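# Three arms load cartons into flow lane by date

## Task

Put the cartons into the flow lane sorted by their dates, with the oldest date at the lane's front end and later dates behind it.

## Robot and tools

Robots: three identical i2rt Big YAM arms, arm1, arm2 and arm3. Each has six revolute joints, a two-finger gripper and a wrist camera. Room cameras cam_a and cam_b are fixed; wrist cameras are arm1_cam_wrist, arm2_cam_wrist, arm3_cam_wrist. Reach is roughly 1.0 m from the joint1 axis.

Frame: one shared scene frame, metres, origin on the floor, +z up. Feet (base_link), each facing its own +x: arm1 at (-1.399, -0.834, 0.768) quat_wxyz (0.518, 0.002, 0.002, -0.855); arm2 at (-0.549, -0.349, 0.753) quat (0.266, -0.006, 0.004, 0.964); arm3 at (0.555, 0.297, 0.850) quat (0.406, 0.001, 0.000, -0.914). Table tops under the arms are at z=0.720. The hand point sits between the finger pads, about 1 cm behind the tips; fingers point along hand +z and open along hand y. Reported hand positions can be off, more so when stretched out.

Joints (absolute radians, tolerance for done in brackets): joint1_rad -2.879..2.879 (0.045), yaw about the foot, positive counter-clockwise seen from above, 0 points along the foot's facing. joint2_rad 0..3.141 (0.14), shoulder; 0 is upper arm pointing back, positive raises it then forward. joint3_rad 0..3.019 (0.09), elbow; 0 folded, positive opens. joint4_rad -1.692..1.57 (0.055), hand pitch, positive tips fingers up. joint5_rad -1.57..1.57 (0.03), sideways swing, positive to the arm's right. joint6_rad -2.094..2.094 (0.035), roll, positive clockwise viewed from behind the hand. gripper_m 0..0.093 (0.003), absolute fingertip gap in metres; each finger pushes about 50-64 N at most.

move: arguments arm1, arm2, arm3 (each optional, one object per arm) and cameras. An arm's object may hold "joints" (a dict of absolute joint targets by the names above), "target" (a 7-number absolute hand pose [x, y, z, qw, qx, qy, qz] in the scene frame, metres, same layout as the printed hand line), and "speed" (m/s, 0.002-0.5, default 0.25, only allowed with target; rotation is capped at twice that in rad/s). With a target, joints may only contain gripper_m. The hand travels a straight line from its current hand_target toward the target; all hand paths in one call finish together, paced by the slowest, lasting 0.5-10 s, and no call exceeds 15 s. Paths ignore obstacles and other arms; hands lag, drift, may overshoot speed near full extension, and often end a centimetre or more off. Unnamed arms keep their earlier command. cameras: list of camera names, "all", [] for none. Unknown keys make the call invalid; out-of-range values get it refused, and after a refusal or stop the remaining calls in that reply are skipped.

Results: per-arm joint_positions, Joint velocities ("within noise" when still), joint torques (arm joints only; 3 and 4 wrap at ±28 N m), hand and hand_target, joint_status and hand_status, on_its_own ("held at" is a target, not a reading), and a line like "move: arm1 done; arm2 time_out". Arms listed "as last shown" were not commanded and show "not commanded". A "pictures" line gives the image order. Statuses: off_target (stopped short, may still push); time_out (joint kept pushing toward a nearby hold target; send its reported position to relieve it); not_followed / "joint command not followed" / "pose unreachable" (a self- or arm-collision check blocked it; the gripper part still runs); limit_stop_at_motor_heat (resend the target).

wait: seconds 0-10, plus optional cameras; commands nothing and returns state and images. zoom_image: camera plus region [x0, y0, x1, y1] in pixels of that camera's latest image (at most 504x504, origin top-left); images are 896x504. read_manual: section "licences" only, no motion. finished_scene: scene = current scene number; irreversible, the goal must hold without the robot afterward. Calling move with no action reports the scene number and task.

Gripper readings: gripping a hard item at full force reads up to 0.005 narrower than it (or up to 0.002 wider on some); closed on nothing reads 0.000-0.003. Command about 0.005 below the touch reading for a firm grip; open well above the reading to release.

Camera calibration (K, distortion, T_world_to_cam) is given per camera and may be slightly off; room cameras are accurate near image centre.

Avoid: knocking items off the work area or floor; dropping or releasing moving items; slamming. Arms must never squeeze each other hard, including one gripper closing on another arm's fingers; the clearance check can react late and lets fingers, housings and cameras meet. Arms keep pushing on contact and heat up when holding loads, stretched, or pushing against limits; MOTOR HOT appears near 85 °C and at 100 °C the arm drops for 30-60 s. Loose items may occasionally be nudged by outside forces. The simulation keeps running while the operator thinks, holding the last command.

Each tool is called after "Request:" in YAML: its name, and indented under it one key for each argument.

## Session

Request:
move:

Scene clock: 0.00 s.
Joint torques (N m): no reading
Heat: arm1: hottest joint3_rad 37 °C; arm2: hottest joint3_rad 39 °C; arm3: hottest joint2_rad 35 °C.
Joint velocities: within noise
arm1.joint_positions: joint1_rad=-0.673 joint2_rad=+0.309 joint3_rad=+1.652 joint4_rad=-1.445 joint5_rad=+0.074 joint6_rad=+0.649 gripper_m=+0.09396
arm1.joint_status: not commanded
arm1.hand: x=-1.4166 y=-0.8303 z=+1.4250 quat_wxyz=(-0.314, -0.735, +0.110, +0.590) (m; scene frame)
arm1.hand_target: x=-1.4143 y=-0.8293 z=+1.4309 quat_wxyz=(-0.317, -0.730, +0.109, +0.595) (m; scene frame)
arm1.hand_status: not commanded
arm2.joint_positions: joint1_rad=+0.476 joint2_rad=+0.332 joint3_rad=+1.575 joint4_rad=-1.257 joint5_rad=-0.072 joint6_rad=+0.112 gripper_m=+0.09396
arm2.joint_status: not commanded
arm2.hand: x=-0.6104 y=-0.3497 z=+1.4288 quat_wxyz=(+0.047, +0.714, -0.041, -0.697) (m; scene frame)
arm2.hand_target: x=-0.6039 y=-0.3501 z=+1.4336 quat_wxyz=(+0.046, +0.708, -0.040, -0.704) (m; scene frame)
arm2.hand_status: not commanded
arm3.joint_positions: joint1_rad=-0.550 joint2_rad=+0.600 joint3_rad=+1.480 joint4_rad=-1.361 joint5_rad=+0.227 joint6_rad=+0.219 gripper_m=+0.09396
arm3.joint_status: not commanded
arm3.hand: x=+0.3456 y=+0.2770 z=+1.4325 quat_wxyz=(-0.035, -0.852, +0.030, +0.522) (m; scene frame)
arm3.hand_target: x=+0.3492 y=+0.2781 z=+1.4412 quat_wxyz=(-0.038, -0.846, +0.031, +0.530) (m; scene frame)
arm3.hand_status: not commanded
pictures: arm1_cam_wrist, arm2_cam_wrist, arm3_cam_wrist, cam_a, cam_b
camera_calibration:
arm1_cam_wrist: T_world_to_cam=[[-0.233768, 0.772482, -0.590444, 1.15493], [0.800646, -0.191608, -0.567673, 1.7818], [-0.551651, -0.60544, -0.573693, -0.343166], [0, 0, 0, 1]] pos_world=[-1.34591, -0.758522, 1.49653]
arm2_cam_wrist: T_world_to_cam=[[0.00677818, 0.992873, -0.118983, 0.519388], [0.585577, -0.100392, -0.804376, 1.47966], [-0.810588, -0.0642217, -0.582084, 0.437273], [0, 0, 0, 1]] pos_world=[-0.515525, -0.339059, 1.50653]
arm3_cam_wrist: T_world_to_cam=[[0.0199287, 0.99421, -0.105595, -0.130142], [0.894939, -0.0648257, -0.441454, 0.342875], [-0.445743, -0.0857034, -0.891049, 1.57725], [0, 0, 0, 1]] pos_world=[0.398788, 0.286791, 1.54302]

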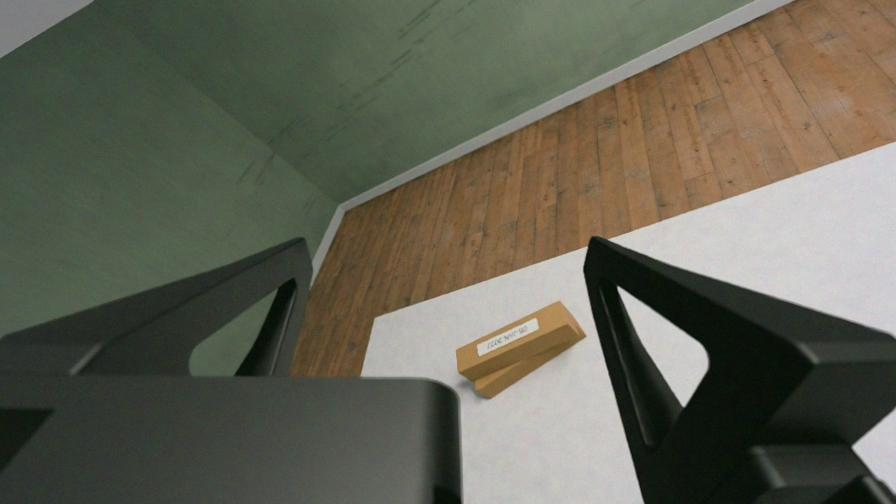

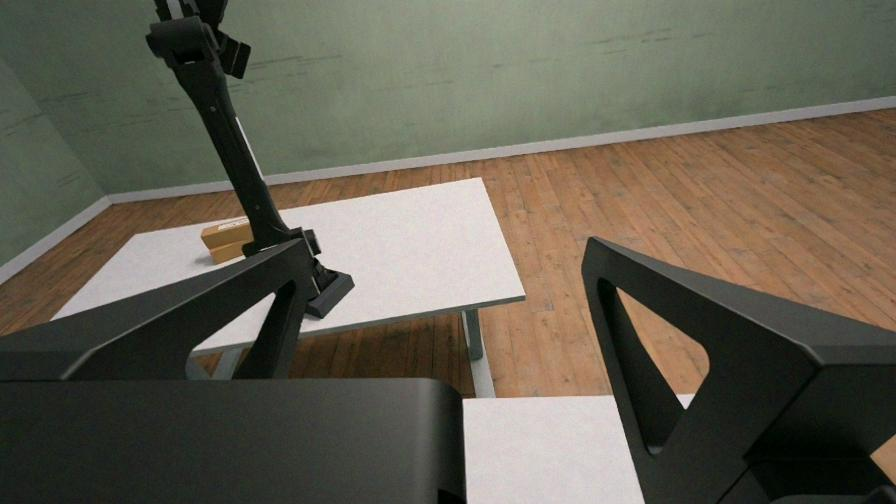

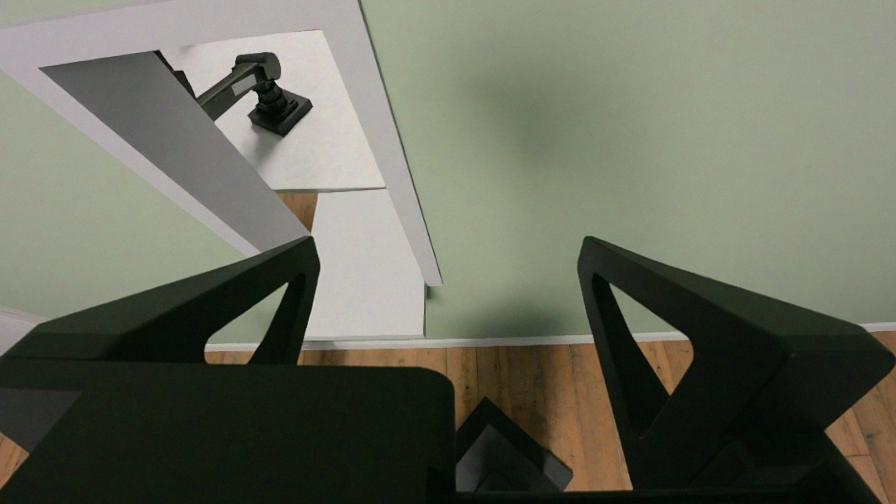

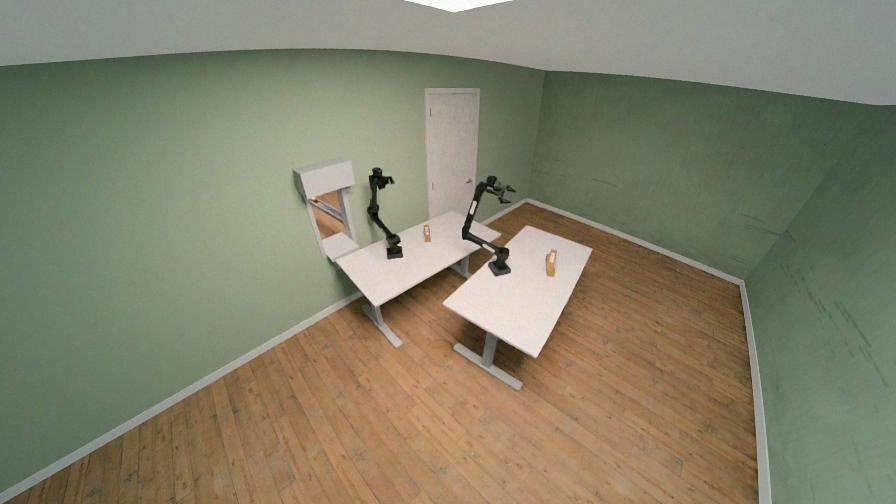

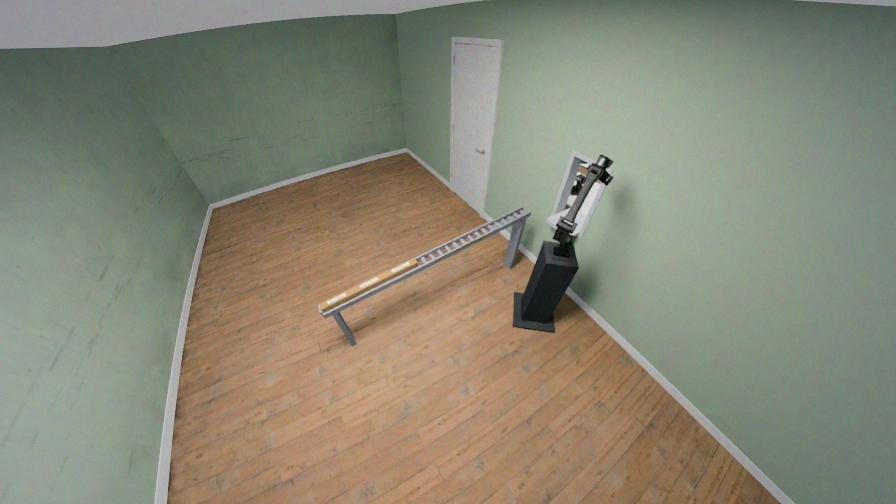

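Request:
zoom_image:
  camera: "cam_a"
  region: [330, 190, 610, 350]

Request:
zoom_image:
  camera: "arm1_cam_wrist"
  region: [430, 280, 610, 420]

Request:
zoom_image:
  camera: "cam_b"
  region: [310, 200, 540, 330]

Request:
move:
  arm2: {"joints": {"joint1_rad": 2.246, "joint2_rad": 1.548, "joint3_rad": 1.402, "joint4_rad": -1.15, "joint5_rad": 0, "joint6_rad": -0.441, "gripper_m": 0.088}}
  arm3: {"joints": {"joint1_rad": -0.034, "joint2_rad": 1.422, "joint3_rad": 0.942, "joint4_rad": -1.101, "joint5_rad": 0, "joint6_rad": 0.803, "gripper_m": 0.088}}
  cameras: ["arm2_cam_wrist", "cam_b"]

Scaled by 1.800 from the camera's 896x504 image, which has a finer 1280x720 frame.

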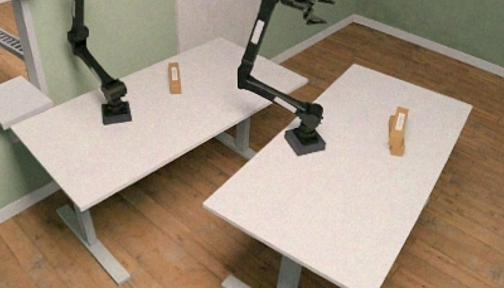

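Scaled by 2.800 from the camera's 896x504 image, which has a finer 1280x720 frame.

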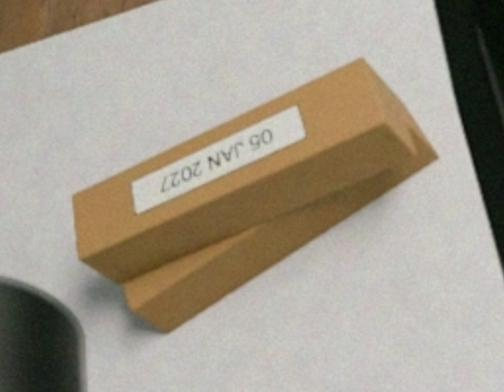

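Scaled by 2.191 from the camera's 896x504 image, which has a finer 1280x720 frame.

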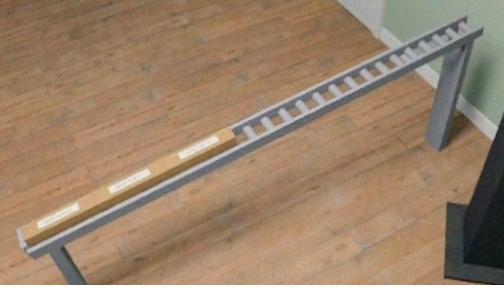

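Scene clock: 4.97 s.
Joint torques (N m): arm1=[0.79 10.11 4.78 1.8 0.11 -0.02] | arm2=[0.03 -12.86 9.66 0.98 -0.04 -0.11] | arm3=[0.73 -11.93 11.3 0.51 0.07 0.14]
Heat: arm1: hottest joint3_rad 37 °C; arm2: hottest joint3_rad 39 °C; arm3: hottest joint2_rad 35 °C.
move: arm2 done; arm3 done
Joint velocities: within noise
arm1: as last shown
arm2.joint_positions: joint1_rad=+2.245 joint2_rad=+1.545 joint3_rad=+1.412 joint4_rad=-1.151 joint5_rad=+0.000 joint6_rad=-0.431 gripper_m=+0.08808
arm2.joint_status: all done
arm2.hand: x=-0.4802 y=-0.8698 z=+0.9840 quat_wxyz=(+0.092, +0.477, +0.866, -0.117) (m; scene frame)
arm2.hand_target: x=-0.4800 y=-0.8675 z=+0.9782 quat_wxyz=(+0.088, +0.472, +0.870, -0.113) (m; scene frame)
arm2.hand_status: not commanded
arm3.joint_positions: joint1_rad=-0.039 joint2_rad=+1.401 joint3_rad=+0.925 joint4_rad=-1.105 joint5_rad=+0.000 joint6_rad=+0.795 gripper_m=+0.08809
arm3.joint_status: all done
arm3.hand: x=+0.3011 y=+0.0391 z=+0.9440 quat_wxyz=(+0.004, -1.000, -0.001, -0.004) (m; scene frame)
arm3.hand_target: x=+0.2975 y=+0.0323 z=+0.9424 quat_wxyz=(+0.004, -1.000, +0.000, -0.005) (m; scene frame)
arm3.hand_status: not commanded
pictures: arm2_cam_wrist, cam_b
camera_calibration:
arm2_cam_wrist: T_world_to_cam=[[-0.845673, -0.517821, 0.129225, -0.985604], [-0.459782, 0.82981, 0.316253, 0.197758], [-0.270995, 0.208031, -0.939832, 1.09861], [0, 0, 0, 1]] pos_world=[-0.444856, -0.903012, 1.09733]

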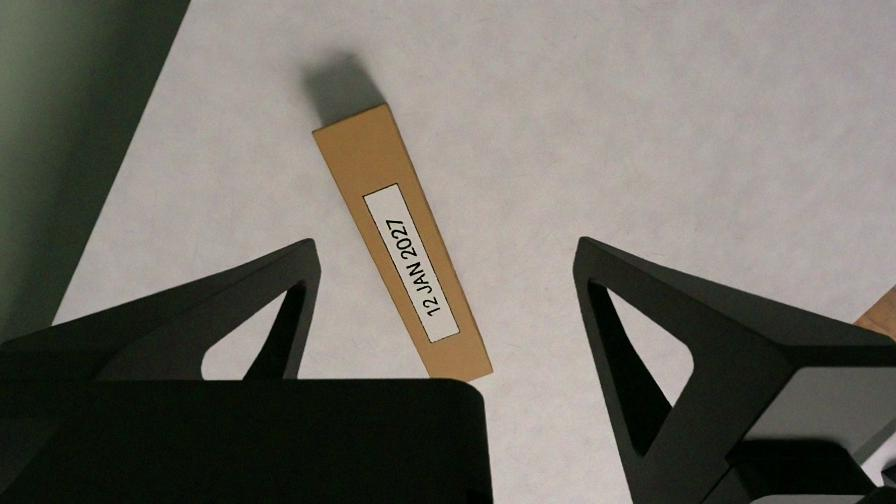

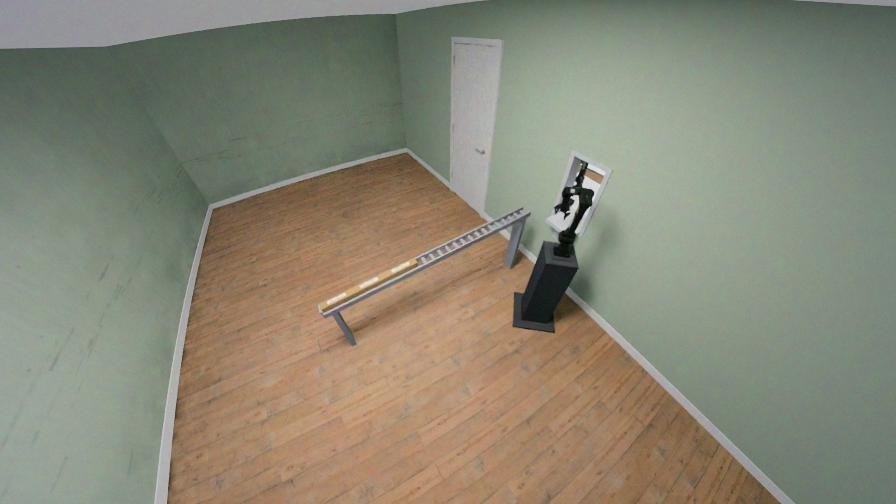

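Request:
move:
  arm1: {"joints": {"joint1_rad": -0.269, "joint2_rad": 1.642, "joint3_rad": 1.469, "joint4_rad": -1.3975, "joint5_rad": 0, "joint6_rad": -1.105, "gripper_m": 0.088}}
  cameras: ["arm1_cam_wrist"]

Scene clock: 30.30 s.
Joint torques (N m): arm1=[1.85 -17.38 9.61 0.27 -0.1 -0.09] | arm2=[0.09 -12.75 9.63 0.99 -0.04 -0.11] | arm3=[0.56 -11.58 11.29 0.42 0.09 0.15]
Heat: arm1: hottest joint3_rad 37 °C; arm2: hottest joint3_rad 41 °C; arm3: hottest joint3_rad 37 °C.
move: arm1 done
Joint velocities: within noise
arm1.joint_positions: joint1_rad=-0.286 joint2_rad=+1.649 joint3_rad=+1.454 joint4_rad=-1.404 joint5_rad=+0.001 joint6_rad=-1.096 gripper_m=+0.08810
arm1.joint_status: all done
arm1.hand: x=-1.7374 y=-1.1852 z=+0.9482 quat_wxyz=(-0.001, -0.582, -0.813, -0.016) (m; scene frame)
arm1.hand_target: x=-1.7354 y=-1.1951 z=+0.9566 quat_wxyz=(+0.001, -0.571, -0.821, -0.003) (m; scene frame)
arm1.hand_status: not commanded
arm2, arm3: as last shown
pictures: arm1_cam_wrist
camera_calibration:
arm1_cam_wrist: T_world_to_cam=[[-0.944007, -0.325784, -0.05211, -1.97355], [-0.282012, 0.714812, 0.639932, -0.25173], [-0.171231, 0.618796, -0.766662, 1.28632], [0, 0, 0, 1]] pos_world=[-1.71378, -1.25898, 1.04442]

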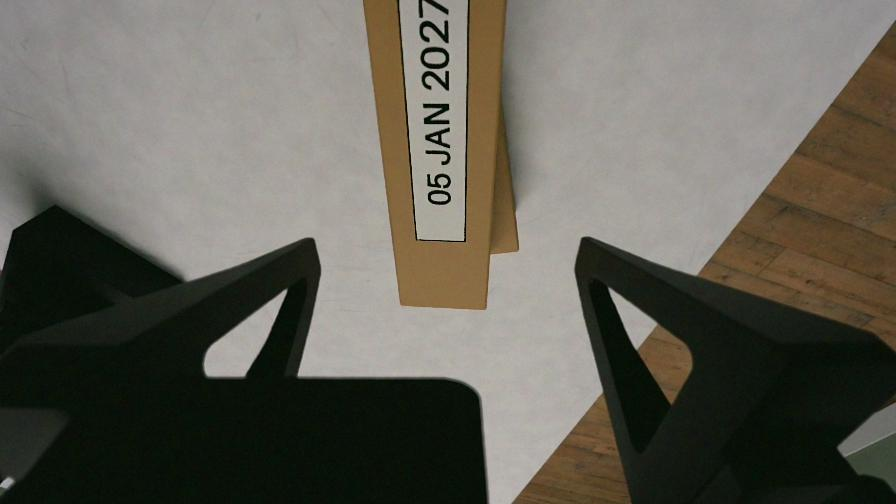

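Request:
move:
  arm1: {"target": [-1.729, -1.182, 0.862, 0, 0.5693, 0.8221, 0], "speed": 0.3}
  cameras: ["arm1_cam_wrist"]

Scene clock: 41.33 s.
Joint torques (N m): arm1=[1.14 -15.85 8.02 0.53 -0.11 -0.05] | arm2=[-0.03 -12.63 9.62 0.98 -0.04 -0.11] | arm3=[0.67 -11.69 11.37 0.47 0.08 0.16]
Heat: arm1: hottest joint3_rad 38 °C; arm2: hottest joint3_rad 42 °C; arm3: hottest joint3_rad 38 °C.
move: arm1 done
Joint velocities: within noise
arm1.joint_positions: joint1_rad=-0.286 joint2_rad=+1.680 joint3_rad=+1.249 joint4_rad=-1.155 joint5_rad=+0.000 joint6_rad=-1.110 gripper_m=+0.08810
arm1.joint_status: not commanded
arm1.hand: x=-1.7280 y=-1.1755 z=+0.8593 quat_wxyz=(-0.001, -0.576, -0.817, -0.010) (m; scene frame)
arm1.hand_target: x=-1.7290 y=-1.1819 z=+0.8621 quat_wxyz=(+0.000, -0.569, -0.822, +0.000) (m; scene frame)
arm1.hand_status: done (0.007 m and 1.5 deg from the pose sent, 0.087 m and 2.6 deg at the start)
arm2, arm3: as last shown
pictures: arm1_cam_wrist
camera_calibration:
arm1_cam_wrist: T_world_to_cam=[[-0.939532, -0.339904, -0.0417741, -1.98398], [-0.287705, 0.717249, 0.634649, -0.201623], [-0.185757, 0.608292, -0.77167, 1.18072], [0, 0, 0, 1]] pos_world=[-1.70269, -1.24797, 0.956204]

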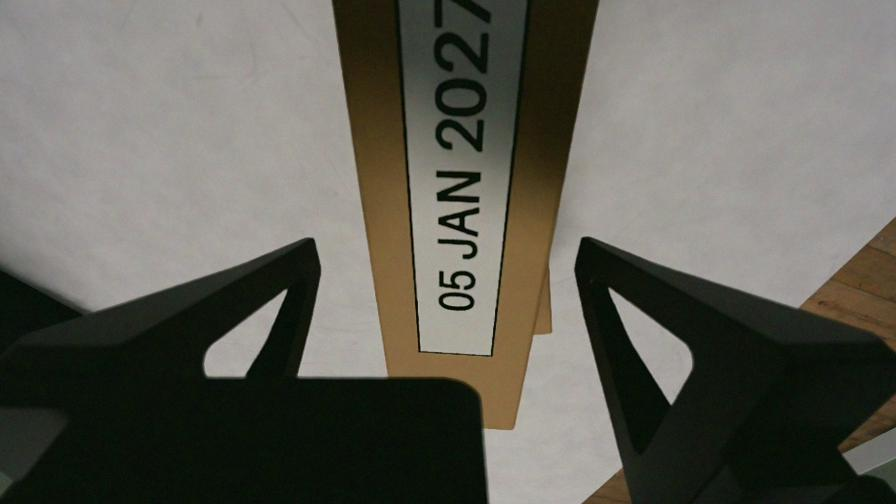

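Request:
move:
  arm1: {"target": [-1.734, -1.187, 0.818, 0, 0.5693, 0.8221, 0], "speed": 0.2}
  cameras: ["arm1_cam_wrist"]

Request:
move:
  arm1: {"joints": {"gripper_m": 0.054}}
  cameras: ["arm1_cam_wrist"]

Scene clock: 46.83 s.
Joint torques (N m): arm1=[1.08 -17.03 7.68 0.49 -0.11 -0.06] | arm2=[0.03 -12.69 9.63 0.98 -0.05 -0.1] | arm3=[0.67 -11.75 11.33 0.55 0.08 0.15]
Heat: arm1: hottest joint3_rad 39 °C; arm2: hottest joint3_rad 43 °C; arm3: hottest joint3_rad 38 °C.
move: arm1 done
Joint velocities: within noise
arm1.joint_positions: joint1_rad=-0.286 joint2_rad=+1.749 joint3_rad=+1.214 joint4_rad=-1.049 joint5_rad=+0.000 joint6_rad=-1.111 gripper_m=+0.08810
arm1.joint_status: not commanded
arm1.hand: x=-1.7328 y=-1.1803 z=+0.8155 quat_wxyz=(+0.000, -0.576, -0.818, -0.010) (m; scene frame)
arm1.hand_target: x=-1.7340 y=-1.1869 z=+0.8181 quat_wxyz=(+0.000, -0.569, -0.822, +0.000) (m; scene frame)
arm1.hand_status: done (0.007 m and 1.4 deg from the pose sent, 0.043 m and 1.5 deg at the start)
arm2, arm3: as last shown
pictures: arm1_cam_wrist
camera_calibration:
arm1_cam_wrist: T_world_to_cam=[[-0.939437, -0.340288, -0.040777, -1.99296], [-0.287496, 0.717692, 0.634243, -0.170495], [-0.18656, 0.607554, -0.772058, 1.14698], [0, 0, 0, 1]] pos_world=[-1.70729, -1.25267, 0.912402]

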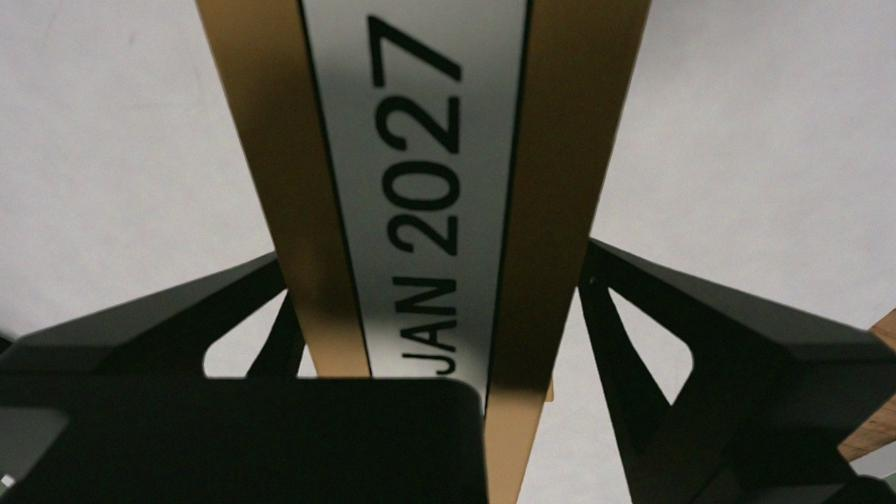

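Scene clock: 47.43 s.
Joint torques (N m): arm1=[1.08 -16.62 7.77 0.46 -0.02 -0.04] | arm2=[-0.03 -12.75 9.62 0.98 -0.05 -0.1] | arm3=[0.62 -11.63 11.29 0.47 0.07 0.15]
Heat: arm1: hottest joint3_rad 39 °C; arm2: hottest joint3_rad 43 °C; arm3: hottest joint3_rad 38 °C.
move: arm1 off_target
Joint velocities: within noise
arm1.joint_positions: joint1_rad=-0.286 joint2_rad=+1.749 joint3_rad=+1.214 joint4_rad=-1.049 joint5_rad=-0.002 joint6_rad=-1.112 gripper_m=+0.06070
arm1.joint_status: gripper_m off_target (ended at +0.06073, target +0.05400)
arm1.hand: x=-1.7325 y=-1.1805 z=+0.8154 quat_wxyz=(-0.001, -0.575, -0.818, -0.009) (m; scene frame)
arm1.hand_target: x=-1.7340 y=-1.1869 z=+0.8181 quat_wxyz=(+0.000, -0.569, -0.822, +0.000) (m; scene frame)
arm1.hand_status: not commanded
arm2, arm3: as last shown
pictures: arm1_cam_wrist
camera_calibration:
arm1_cam_wrist: T_world_to_cam=[[-0.938866, -0.341752, -0.0416755, -1.99272], [-0.289475, 0.718067, 0.632917, -0.172109], [-0.186375, 0.606288, -0.773097, 1.14671], [0, 0, 0, 1]] pos_world=[-1.707, -1.25267, 0.912402]

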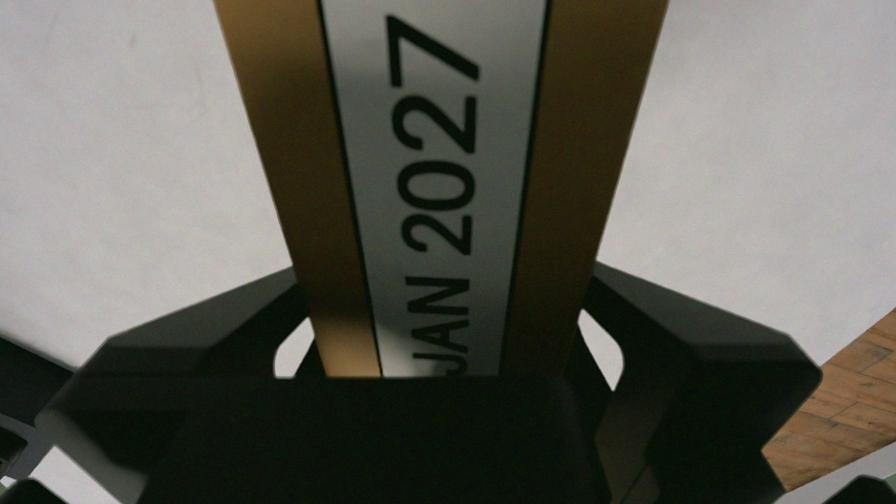

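Request:
move:
  arm1: {"target": [-1.733, -1.185, 0.93, 0, 0.5693, 0.8221, 0], "speed": 0.3}
  cameras: []

Request:
move:
  arm1: {"joints": {"joint1_rad": 2.424, "joint2_rad": 1.908, "joint3_rad": 1.756, "joint4_rad": -1.418, "joint5_rad": 0, "joint6_rad": 1.1}}
  cameras: ["arm2_cam_wrist", "cam_a"]

Request:
move:
  arm1: {"target": [-0.847, -0.621, 0.79, 0, 0.356, 0.934, 0], "speed": 0.25}
  cameras: ["arm1_cam_wrist"]

Scene clock: 55.30 s.
Joint torques (N m): arm1=[0.97 -17.08 13.11 -0.39 -0.07 -0.07] | arm2=[-0.03 -12.69 9.62 0.98 -0.04 -0.1] | arm3=[0.62 -11.87 11.29 0.5 0.07 0.15]
Heat: arm1: hottest joint3_rad 39 °C; arm2: hottest joint3_rad 43 °C; arm3: hottest joint3_rad 38 °C.
move: arm1 off_target
Joint velocities: within noise
arm1.joint_positions: joint1_rad=-0.286 joint2_rad=+1.642 joint3_rad=+1.311 joint4_rad=-1.304 joint5_rad=-0.001 joint6_rad=-1.112 gripper_m=+0.06071
arm1.joint_status: not commanded
arm1.hand: x=-1.7197 y=-1.1672 z=+0.8992 quat_wxyz=(-0.005, -0.575, -0.818, -0.034) (m; scene frame)
arm1.hand_target: x=-1.7318 y=-1.1836 z=+0.9302 quat_wxyz=(+0.000, -0.569, -0.822, +0.000) (m; scene frame)
arm1.hand_status: off_target (0.038 m and 4.1 deg from the pose sent, 0.115 m and 1.4 deg at the start; pose on its path clipped on 3 of 40 steps)
arm2, arm3: as last shown
pictures: none
No camera images: "cameras" was empty.

Scene clock: 57.87 s.
Joint torques (N m): arm1=[0.26 -25.64 10.39 -0.43 0.26 0.15] | arm2=[0.03 -12.75 9.63 0.99 -0.05 -0.1] | arm3=[0.62 -11.69 11.32 0.49 0.06 0.16]
Heat: arm1: hottest joint3_rad 39 °C; arm2: hottest joint3_rad 43 °C; arm3: hottest joint3_rad 38 °C.
move: arm1 done
Joint velocities: within noise
arm1.joint_positions: joint1_rad=+2.429 joint2_rad=+1.961 joint3_rad=+1.729 joint4_rad=-1.405 joint5_rad=-0.002 joint6_rad=+1.090 gripper_m=+0.06071
arm1.joint_status: all done
arm1.hand: x=-0.8559 y=-0.6194 z=+0.8919 quat_wxyz=(+0.025, -0.349, -0.937, +0.018) (m; scene frame)
arm1.hand_target: x=-0.8501 y=-0.6212 z=+0.9319 quat_wxyz=(+0.000, -0.356, -0.934, -0.003) (m; scene frame)
arm1.hand_status: not commanded
arm2, arm3: as last shown
pictures: arm2_cam_wrist, cam_a
camera_calibration:
arm2_cam_wrist: T_world_to_cam=[[-0.845673, -0.517821, 0.129225, -0.985604], [-0.459782, 0.82981, 0.316253, 0.197758], [-0.270995, 0.208031, -0.939832, 1.09861], [0, 0, 0, 1]] pos_world=[-0.444856, -0.903012, 1.09733]

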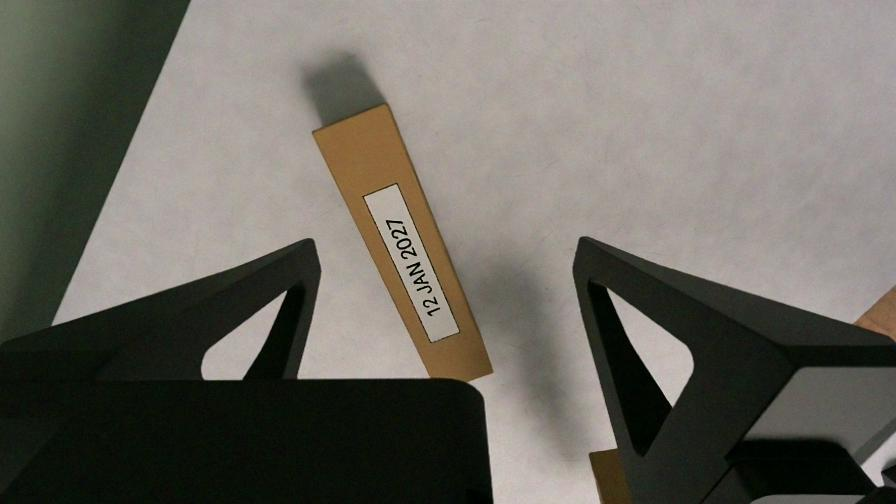

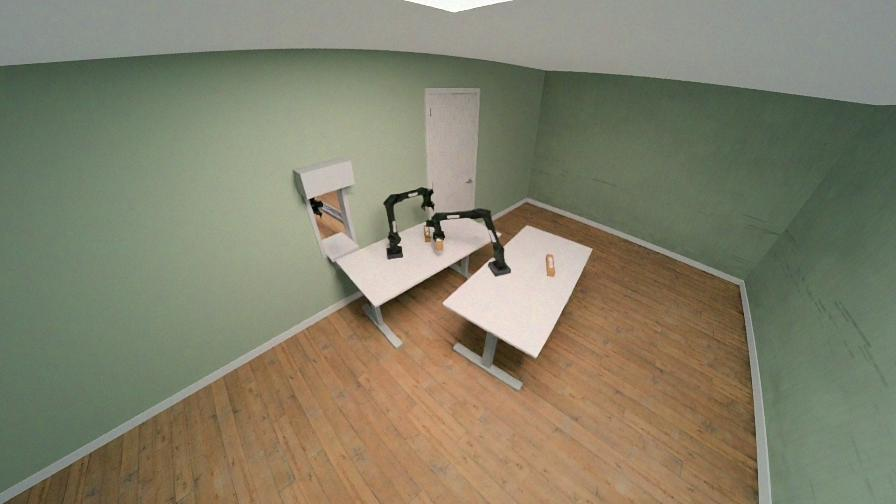

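Scene clock: 59.30 s.
Joint torques (N m): arm1=[0.44 -24.41 8.4 0.27 0.14 0.11] | arm2=[-0.03 -12.69 9.63 0.98 -0.04 -0.1] | arm3=[0.67 -11.58 11.32 0.51 0.07 0.14]
Heat: arm1: hottest joint3_rad 40 °C; arm2: hottest joint3_rad 44 °C; arm3: hottest joint3_rad 39 °C.
move: arm1 off_target
Joint velocities: within noise
arm1.joint_positions: joint1_rad=+2.429 joint2_rad=+2.064 joint3_rad=+1.547 joint4_rad=-1.113 joint5_rad=+0.005 joint6_rad=+1.093 gripper_m=+0.06031
arm1.joint_status: not commanded
arm1.hand: x=-0.8606 y=-0.6220 z=+0.7673 quat_wxyz=(+0.021, -0.350, -0.936, +0.019) (m; scene frame)
arm1.hand_target: x=-0.8475 y=-0.6213 z=+0.7900 quat_wxyz=(+0.000, -0.356, -0.934, +0.000) (m; scene frame)
arm1.hand_status: off_target (0.027 m and 3.3 deg from the pose sent, 0.102 m and 3.7 deg at the start)
arm2, arm3: as last shown
pictures: arm1_cam_wrist
camera_calibration:
arm1_cam_wrist: T_world_to_cam=[[-0.652429, -0.757437, 0.0250013, -1.04854], [-0.567433, 0.510103, 0.646386, -0.669233], [-0.50235, 0.407535, -0.762601, 0.52983], [0, 0, 0, 1]] pos_world=[-0.797682, -0.668748, 0.862847]

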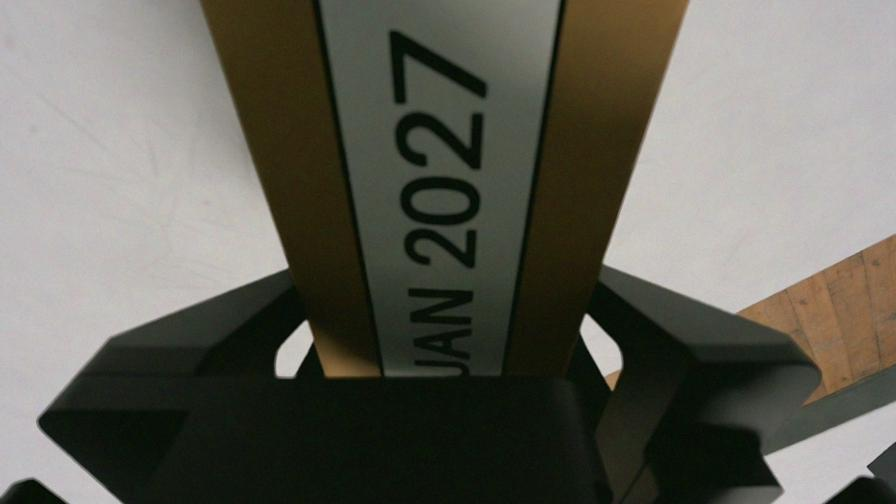

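Request:
move:
  arm1: {"target": [-0.847, -0.621, 0.774, 0, 0.356, 0.934, 0], "speed": 0.1}
  cameras: []

Scene clock: 63.23 s.
Joint torques (N m): arm1=[0.44 -22.24 7.82 0.87 0.15 0.11] | arm2=[-0.03 -12.75 9.63 0.99 -0.04 -0.1] | arm3=[0.79 -11.63 11.32 0.51 0.08 0.14]
Heat: arm1: hottest joint3_rad 40 °C; arm2: hottest joint3_rad 44 °C; arm3: hottest joint3_rad 39 °C.
move: arm1 off_target
Joint velocities: within noise
arm1.joint_positions: joint1_rad=+2.429 joint2_rad=+2.064 joint3_rad=+1.542 joint4_rad=-1.097 joint5_rad=+0.005 joint6_rad=+1.093 gripper_m=+0.06030
arm1.joint_status: not commanded
arm1.hand: x=-0.8587 y=-0.6213 z=+0.7656 quat_wxyz=(+0.016, -0.350, -0.937, +0.015) (m; scene frame)
arm1.hand_target: x=-0.8472 y=-0.6212 z=+0.7742 quat_wxyz=(+0.000, -0.356, -0.934, +0.000) (m; scene frame)
arm1.hand_status: off_target (0.014 m and 2.6 deg from the pose sent, 0.015 m and 3.3 deg at the start)
arm2.joint_positions: joint1_rad=+2.245 joint2_rad=+1.545 joint3_rad=+1.412 joint4_rad=-1.151 joint5_rad=+0.000 joint6_rad=-0.431 gripper_m=+0.08808
arm2.joint_status: not commanded
arm2.hand: x=-0.4802 y=-0.8698 z=+0.9840 quat_wxyz=(+0.092, +0.477, +0.866, -0.117) (m; scene frame)
arm2.hand_target: x=-0.4800 y=-0.8675 z=+0.9782 quat_wxyz=(+0.088, +0.472, +0.870, -0.113) (m; scene frame)
arm2.hand_status: not commanded
arm3.joint_positions: joint1_rad=-0.039 joint2_rad=+1.401 joint3_rad=+0.925 joint4_rad=-1.105 joint5_rad=+0.000 joint6_rad=+0.795 gripper_m=+0.08809
arm3.joint_status: not commanded
arm3.hand: x=+0.3011 y=+0.0391 z=+0.9440 quat_wxyz=(+0.004, -1.000, -0.001, -0.004) (m; scene frame)
arm3.hand_target: x=+0.2975 y=+0.0323 z=+0.9424 quat_wxyz=(+0.004, -1.000, +0.000, -0.005) (m; scene frame)
arm3.hand_status: not commanded
pictures: none
No camera images: "cameras" was empty.

Request:
move:
  arm1: {"target": [-0.8585, -0.6213, 0.772, 0, 0.352, 0.936, 0], "joints": {"gripper_m": 0.09}}
  cameras: []

Request:
move:
  arm1: {"target": [-0.8585, -0.6213, 0.92, 0, 0.352, 0.936, 0], "speed": 0.35}
  cameras: ["arm1_cam_wrist"]

Request:
move:
  arm1: {"joints": {"joint1_rad": -0.28, "joint2_rad": 1.63, "joint3_rad": 1.559, "joint4_rad": -1.5, "joint5_rad": 0, "joint6_rad": -1.1}}
  cameras: ["arm1_cam_wrist"]

Request:
move:
  arm2: {"joints": {"joint1_rad": 1.33, "joint2_rad": 1.415, "joint3_rad": 1.224, "joint4_rad": -1.38, "joint5_rad": 0, "joint6_rad": 1.546}}
  cameras: ["arm2_cam_wrist"]

Scene clock: 74.90 s.
Joint torques (N m): arm1=[0.79 -23.24 7.17 0.28 0.14 0.08] | arm2=[0.03 -12.69 9.62 0.99 -0.04 -0.1] | arm3=[0.56 -11.93 11.32 0.46 0.08 0.13]
Heat: arm1: hottest joint3_rad 41 °C; arm2: hottest joint3_rad 44 °C; arm3: hottest joint3_rad 39 °C.
move: arm1 off_target
Joint velocities: within noise
arm1.joint_positions: joint1_rad=+2.429 joint2_rad=+2.055 joint3_rad=+1.505 joint4_rad=-1.061 joint5_rad=+0.005 joint6_rad=+1.093 gripper_m=+0.08992
arm1.joint_status: all done
arm1.hand: x=-0.8646 y=-0.6236 z=+0.7584 quat_wxyz=(+0.013, -0.350, -0.937, +0.012) (m; scene frame)
arm1.hand_target: x=-0.8586 y=-0.6215 z=+0.7719 quat_wxyz=(+0.000, -0.352, -0.936, +0.000) (m; scene frame)
arm1.hand_status: off_target (0.015 m and 2.1 deg from the pose sent, 0.006 m and 2.5 deg at the start)
arm2, arm3: as last shown
pictures: none
No camera images: "cameras" was empty.

Scene clock: 76.40 s.
Joint torques (N m): arm1=[1.03 -19.08 11.86 -0.34 0.2 0.09] | arm2=[0.03 -12.69 9.63 0.98 -0.04 -0.1] | arm3=[0.73 -11.69 11.29 0.49 0.07 0.15]
Heat: arm1: hottest joint3_rad 41 °C; arm2: hottest joint3_rad 44 °C; arm3: hottest joint3_rad 39 °C.
move: arm1 off_target
Joint velocities: within noise
arm1.joint_positions: joint1_rad=+2.429 joint2_rad=+1.886 joint3_rad=+1.658 joint4_rad=-1.374 joint5_rad=+0.003 joint6_rad=+1.093 gripper_m=+0.08994
arm1.joint_status: not commanded
arm1.hand: x=-0.8705 y=-0.6264 z=+0.9070 quat_wxyz=(+0.011, -0.350, -0.937, +0.009) (m; scene frame)
arm1.hand_target: x=-0.8590 y=-0.6216 z=+0.9201 quat_wxyz=(+0.000, -0.352, -0.936, +0.000) (m; scene frame)
arm1.hand_status: off_target (0.018 m and 1.6 deg from the pose sent, 0.162 m and 2.1 deg at the start; pose on its path clipped on 5 of 45 steps)
arm2, arm3: as last shown
pictures: arm1_cam_wrist
camera_calibration:
arm1_cam_wrist: T_world_to_cam=[[-0.652911, -0.757434, -0.000259496, -1.03921], [-0.583709, 0.502941, 0.637444, -0.773517], [-0.482691, 0.416346, -0.770497, 0.663026], [0, 0, 0, 1]] pos_world=[-0.809985, -0.67415, 1.00366]

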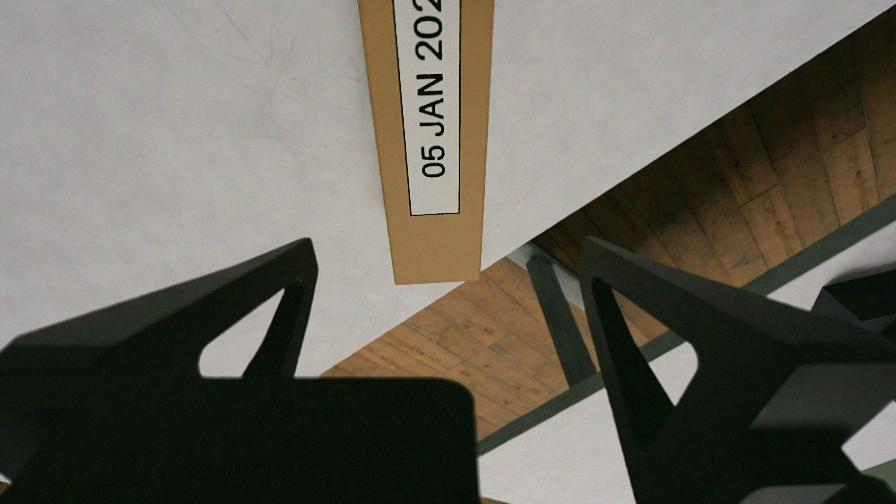

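Scene clock: 78.90 s.
Joint torques (N m): arm1=[-0.09 -18.37 8.81 -0.25 -0.07 -0.06] | arm2=[0.03 -12.75 9.63 1.01 -0.05 -0.1] | arm3=[0.56 -11.87 11.28 0.5 0.08 0.14]
Heat: arm1: hottest joint3_rad 41 °C; arm2: hottest joint3_rad 45 °C; arm3: hottest joint3_rad 39 °C.
move: arm1 done
Joint velocities: within noise
arm1.joint_positions: joint1_rad=-0.279 joint2_rad=+1.649 joint3_rad=+1.557 joint4_rad=-1.490 joint5_rad=+0.001 joint6_rad=-1.091 gripper_m=+0.08997
arm1.joint_status: all done
arm1.hand: x=-1.7418 y=-1.1946 z=+0.9863 quat_wxyz=(+0.000, -0.581, -0.814, -0.009) (m; scene frame)
arm1.hand_target: x=-1.7395 y=-1.1918 z=+0.9964 quat_wxyz=(+0.001, -0.578, -0.816, -0.003) (m; scene frame)
arm1.hand_status: not commanded
arm2, arm3: as last shown
pictures: arm1_cam_wrist
camera_calibration:
arm1_cam_wrist: T_world_to_cam=[[-0.94384, -0.328103, -0.0389276, -1.99415], [-0.277014, 0.7216, 0.634474, -0.248496], [-0.180082, 0.609625, -0.771964, 1.2995], [0, 0, 0, 1]] pos_world=[-1.71698, -1.26718, 1.0832]

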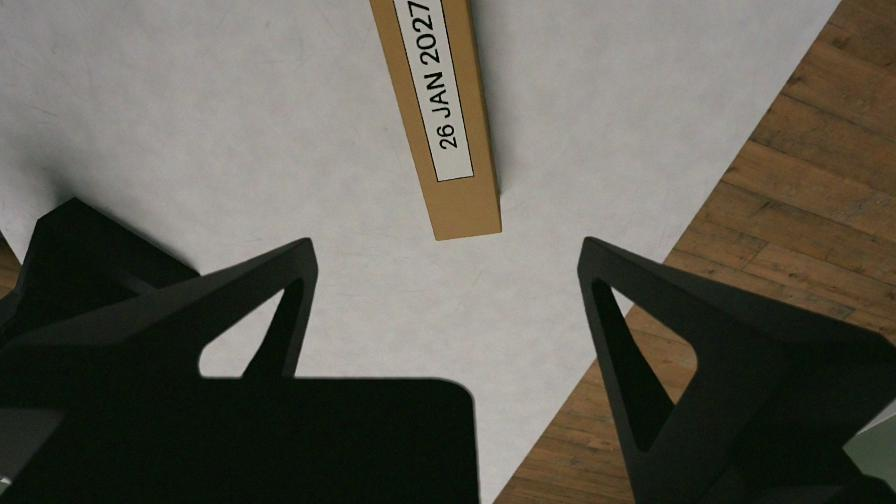

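Scene clock: 80.73 s.
Joint torques (N m): arm1=[0.56 -18.32 8.81 -0.27 -0.07 -0.06] | arm2=[-0.38 -10.05 8.1 -0.08 0.05 0.07] | arm3=[0.62 -11.93 11.33 0.51 0.09 0.14]
Heat: arm1: hottest joint3_rad 41 °C; arm2: hottest joint3_rad 45 °C; arm3: hottest joint3_rad 39 °C.
move: arm2 done
Joint velocities: within noise
arm1, arm3: as last shown
arm2.joint_positions: joint1_rad=+1.335 joint2_rad=+1.414 joint3_rad=+1.246 joint4_rad=-1.372 joint5_rad=+0.001 joint6_rad=+1.534 gripper_m=+0.08808
arm2.joint_status: all done
arm2.hand: x=-0.8406 y=-0.6421 z=+0.9591 quat_wxyz=(+0.018, +0.932, -0.361, +0.000) (m; scene frame)
arm2.hand_target: x=-0.8358 y=-0.6344 z=+0.9505 quat_wxyz=(+0.004, +0.929, -0.369, +0.006) (m; scene frame)
arm2.hand_status: not commanded
pictures: arm2_cam_wrist
camera_calibration:
arm2_cam_wrist: T_world_to_cam=[[0.669415, 0.742618, -0.020034, 1.0568], [0.614925, -0.538775, 0.575837, -0.373398], [0.416833, -0.397794, -0.817319, 1.00177], [0, 0, 0, 1]] pos_world=[-0.8954, -0.587479, 1.05496]

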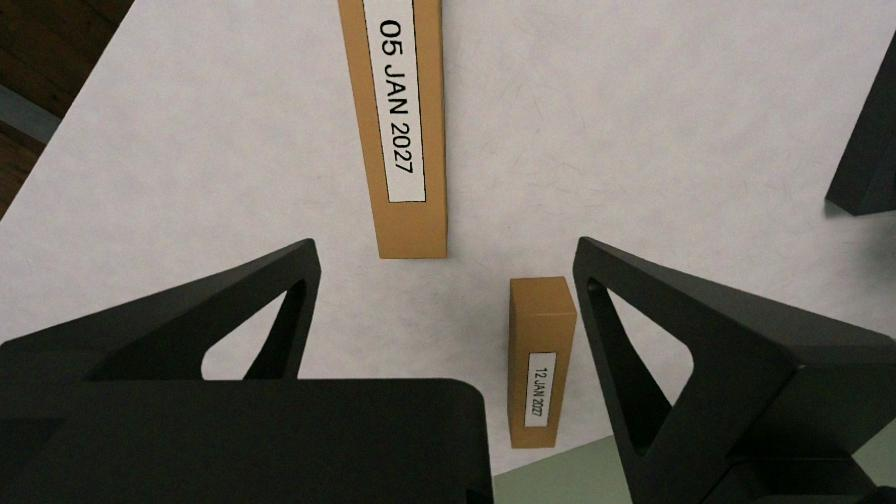

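Request:
move:
  arm1: {"target": [-1.731, -1.196, 0.825, 0, 0.4879, 0.8729, 0], "speed": 0.3}
  arm2: {"target": [-0.866, -0.665, 0.82, 0, 0.9351, -0.3543, 0], "speed": 0.3}
  cameras: ["arm1_cam_wrist", "arm2_cam_wrist"]

Scene clock: 95.70 s.
Joint torques (N m): arm1=[1.85 -17.14 8.1 0.47 -0.12 -0.02] | arm2=[-0.26 -10.87 8.24 0.66 0.14 -0.12] | arm3=[0.56 -11.69 11.34 0.44 0.08 0.16]
Heat: arm1: hottest joint3_rad 41 °C; arm2: hottest joint3_rad 45 °C; arm3: hottest joint3_rad 40 °C.
move: arm1 off_target; arm2 done
Joint velocities: within noise
arm1.joint_positions: joint1_rad=-0.279 joint2_rad=+1.757 joint3_rad=+1.234 joint4_rad=-1.071 joint5_rad=+0.000 joint6_rad=-1.285 gripper_m=+0.08997
arm1.joint_status: not commanded
arm1.hand: x=-1.7323 y=-1.1846 z=+0.8184 quat_wxyz=(-0.002, -0.499, -0.866, -0.014) (m; scene frame)
arm1.hand_target: x=-1.7309 y=-1.1959 z=+0.8251 quat_wxyz=(+0.000, -0.488, -0.873, +0.000) (m; scene frame)
arm1.hand_status: off_target (0.013 m and 2.2 deg from the pose sent, 0.162 m and 12.7 deg at the start)
arm2.joint_positions: joint1_rad=+1.335 joint2_rad=+1.633 joint3_rad=+1.128 joint4_rad=-1.059 joint5_rad=+0.013 joint6_rad=+1.528 gripper_m=+0.08808
arm2.joint_status: not commanded
arm2.hand: x=-0.8655 y=-0.6673 z=+0.8274 quat_wxyz=(+0.004, +0.934, -0.358, -0.001) (m; scene frame)
arm2.hand_target: x=-0.8659 y=-0.6648 z=+0.8200 quat_wxyz=(+0.000, +0.935, -0.354, +0.000) (m; scene frame)
arm2.hand_status: done (0.008 m and 0.7 deg from the pose sent, 0.143 m and 2.2 deg at the start)
arm3: as last shown
pictures: arm1_cam_wrist, arm2_cam_wrist
camera_calibration:
arm1_cam_wrist: T_world_to_cam=[[-0.862304, -0.503733, -0.0518198, -2.04476], [-0.418234, 0.650751, 0.633722, -0.474481], [-0.285505, 0.568134, -0.771823, 0.933612], [0, 0, 0, 1]] pos_world=[-1.69509, -1.25166, 0.915313]
arm2_cam_wrist: T_world_to_cam=[[0.664622, 0.747169, 0.00405428, 1.06848], [0.614248, -0.549459, 0.566387, -0.295635], [0.425414, -0.373943, -0.82413, 0.92346], [0, 0, 0, 1]] pos_world=[-0.921394, -0.615453, 0.924162]

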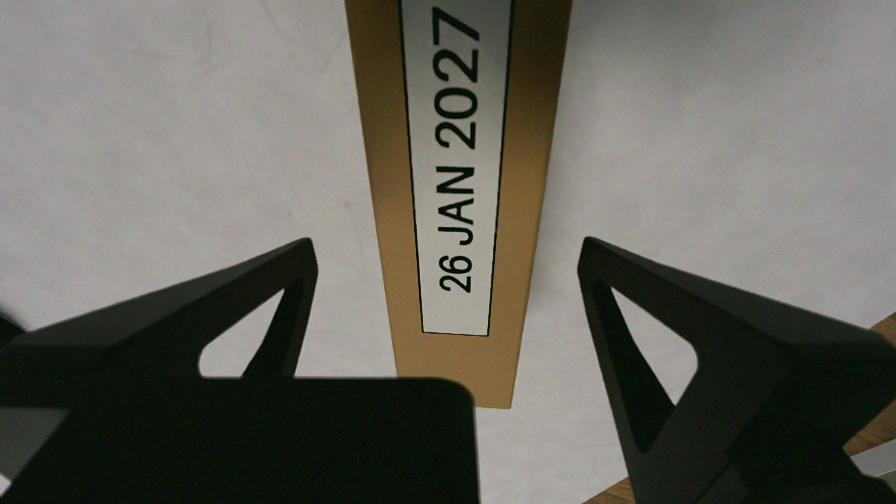

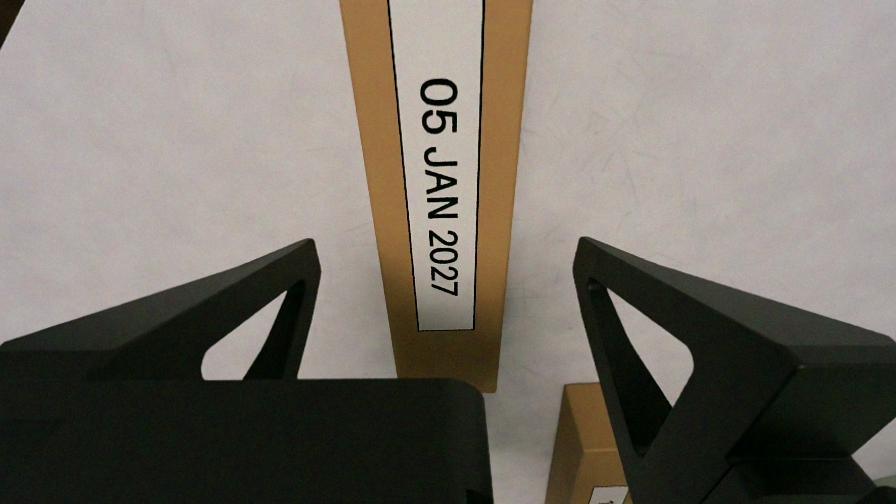

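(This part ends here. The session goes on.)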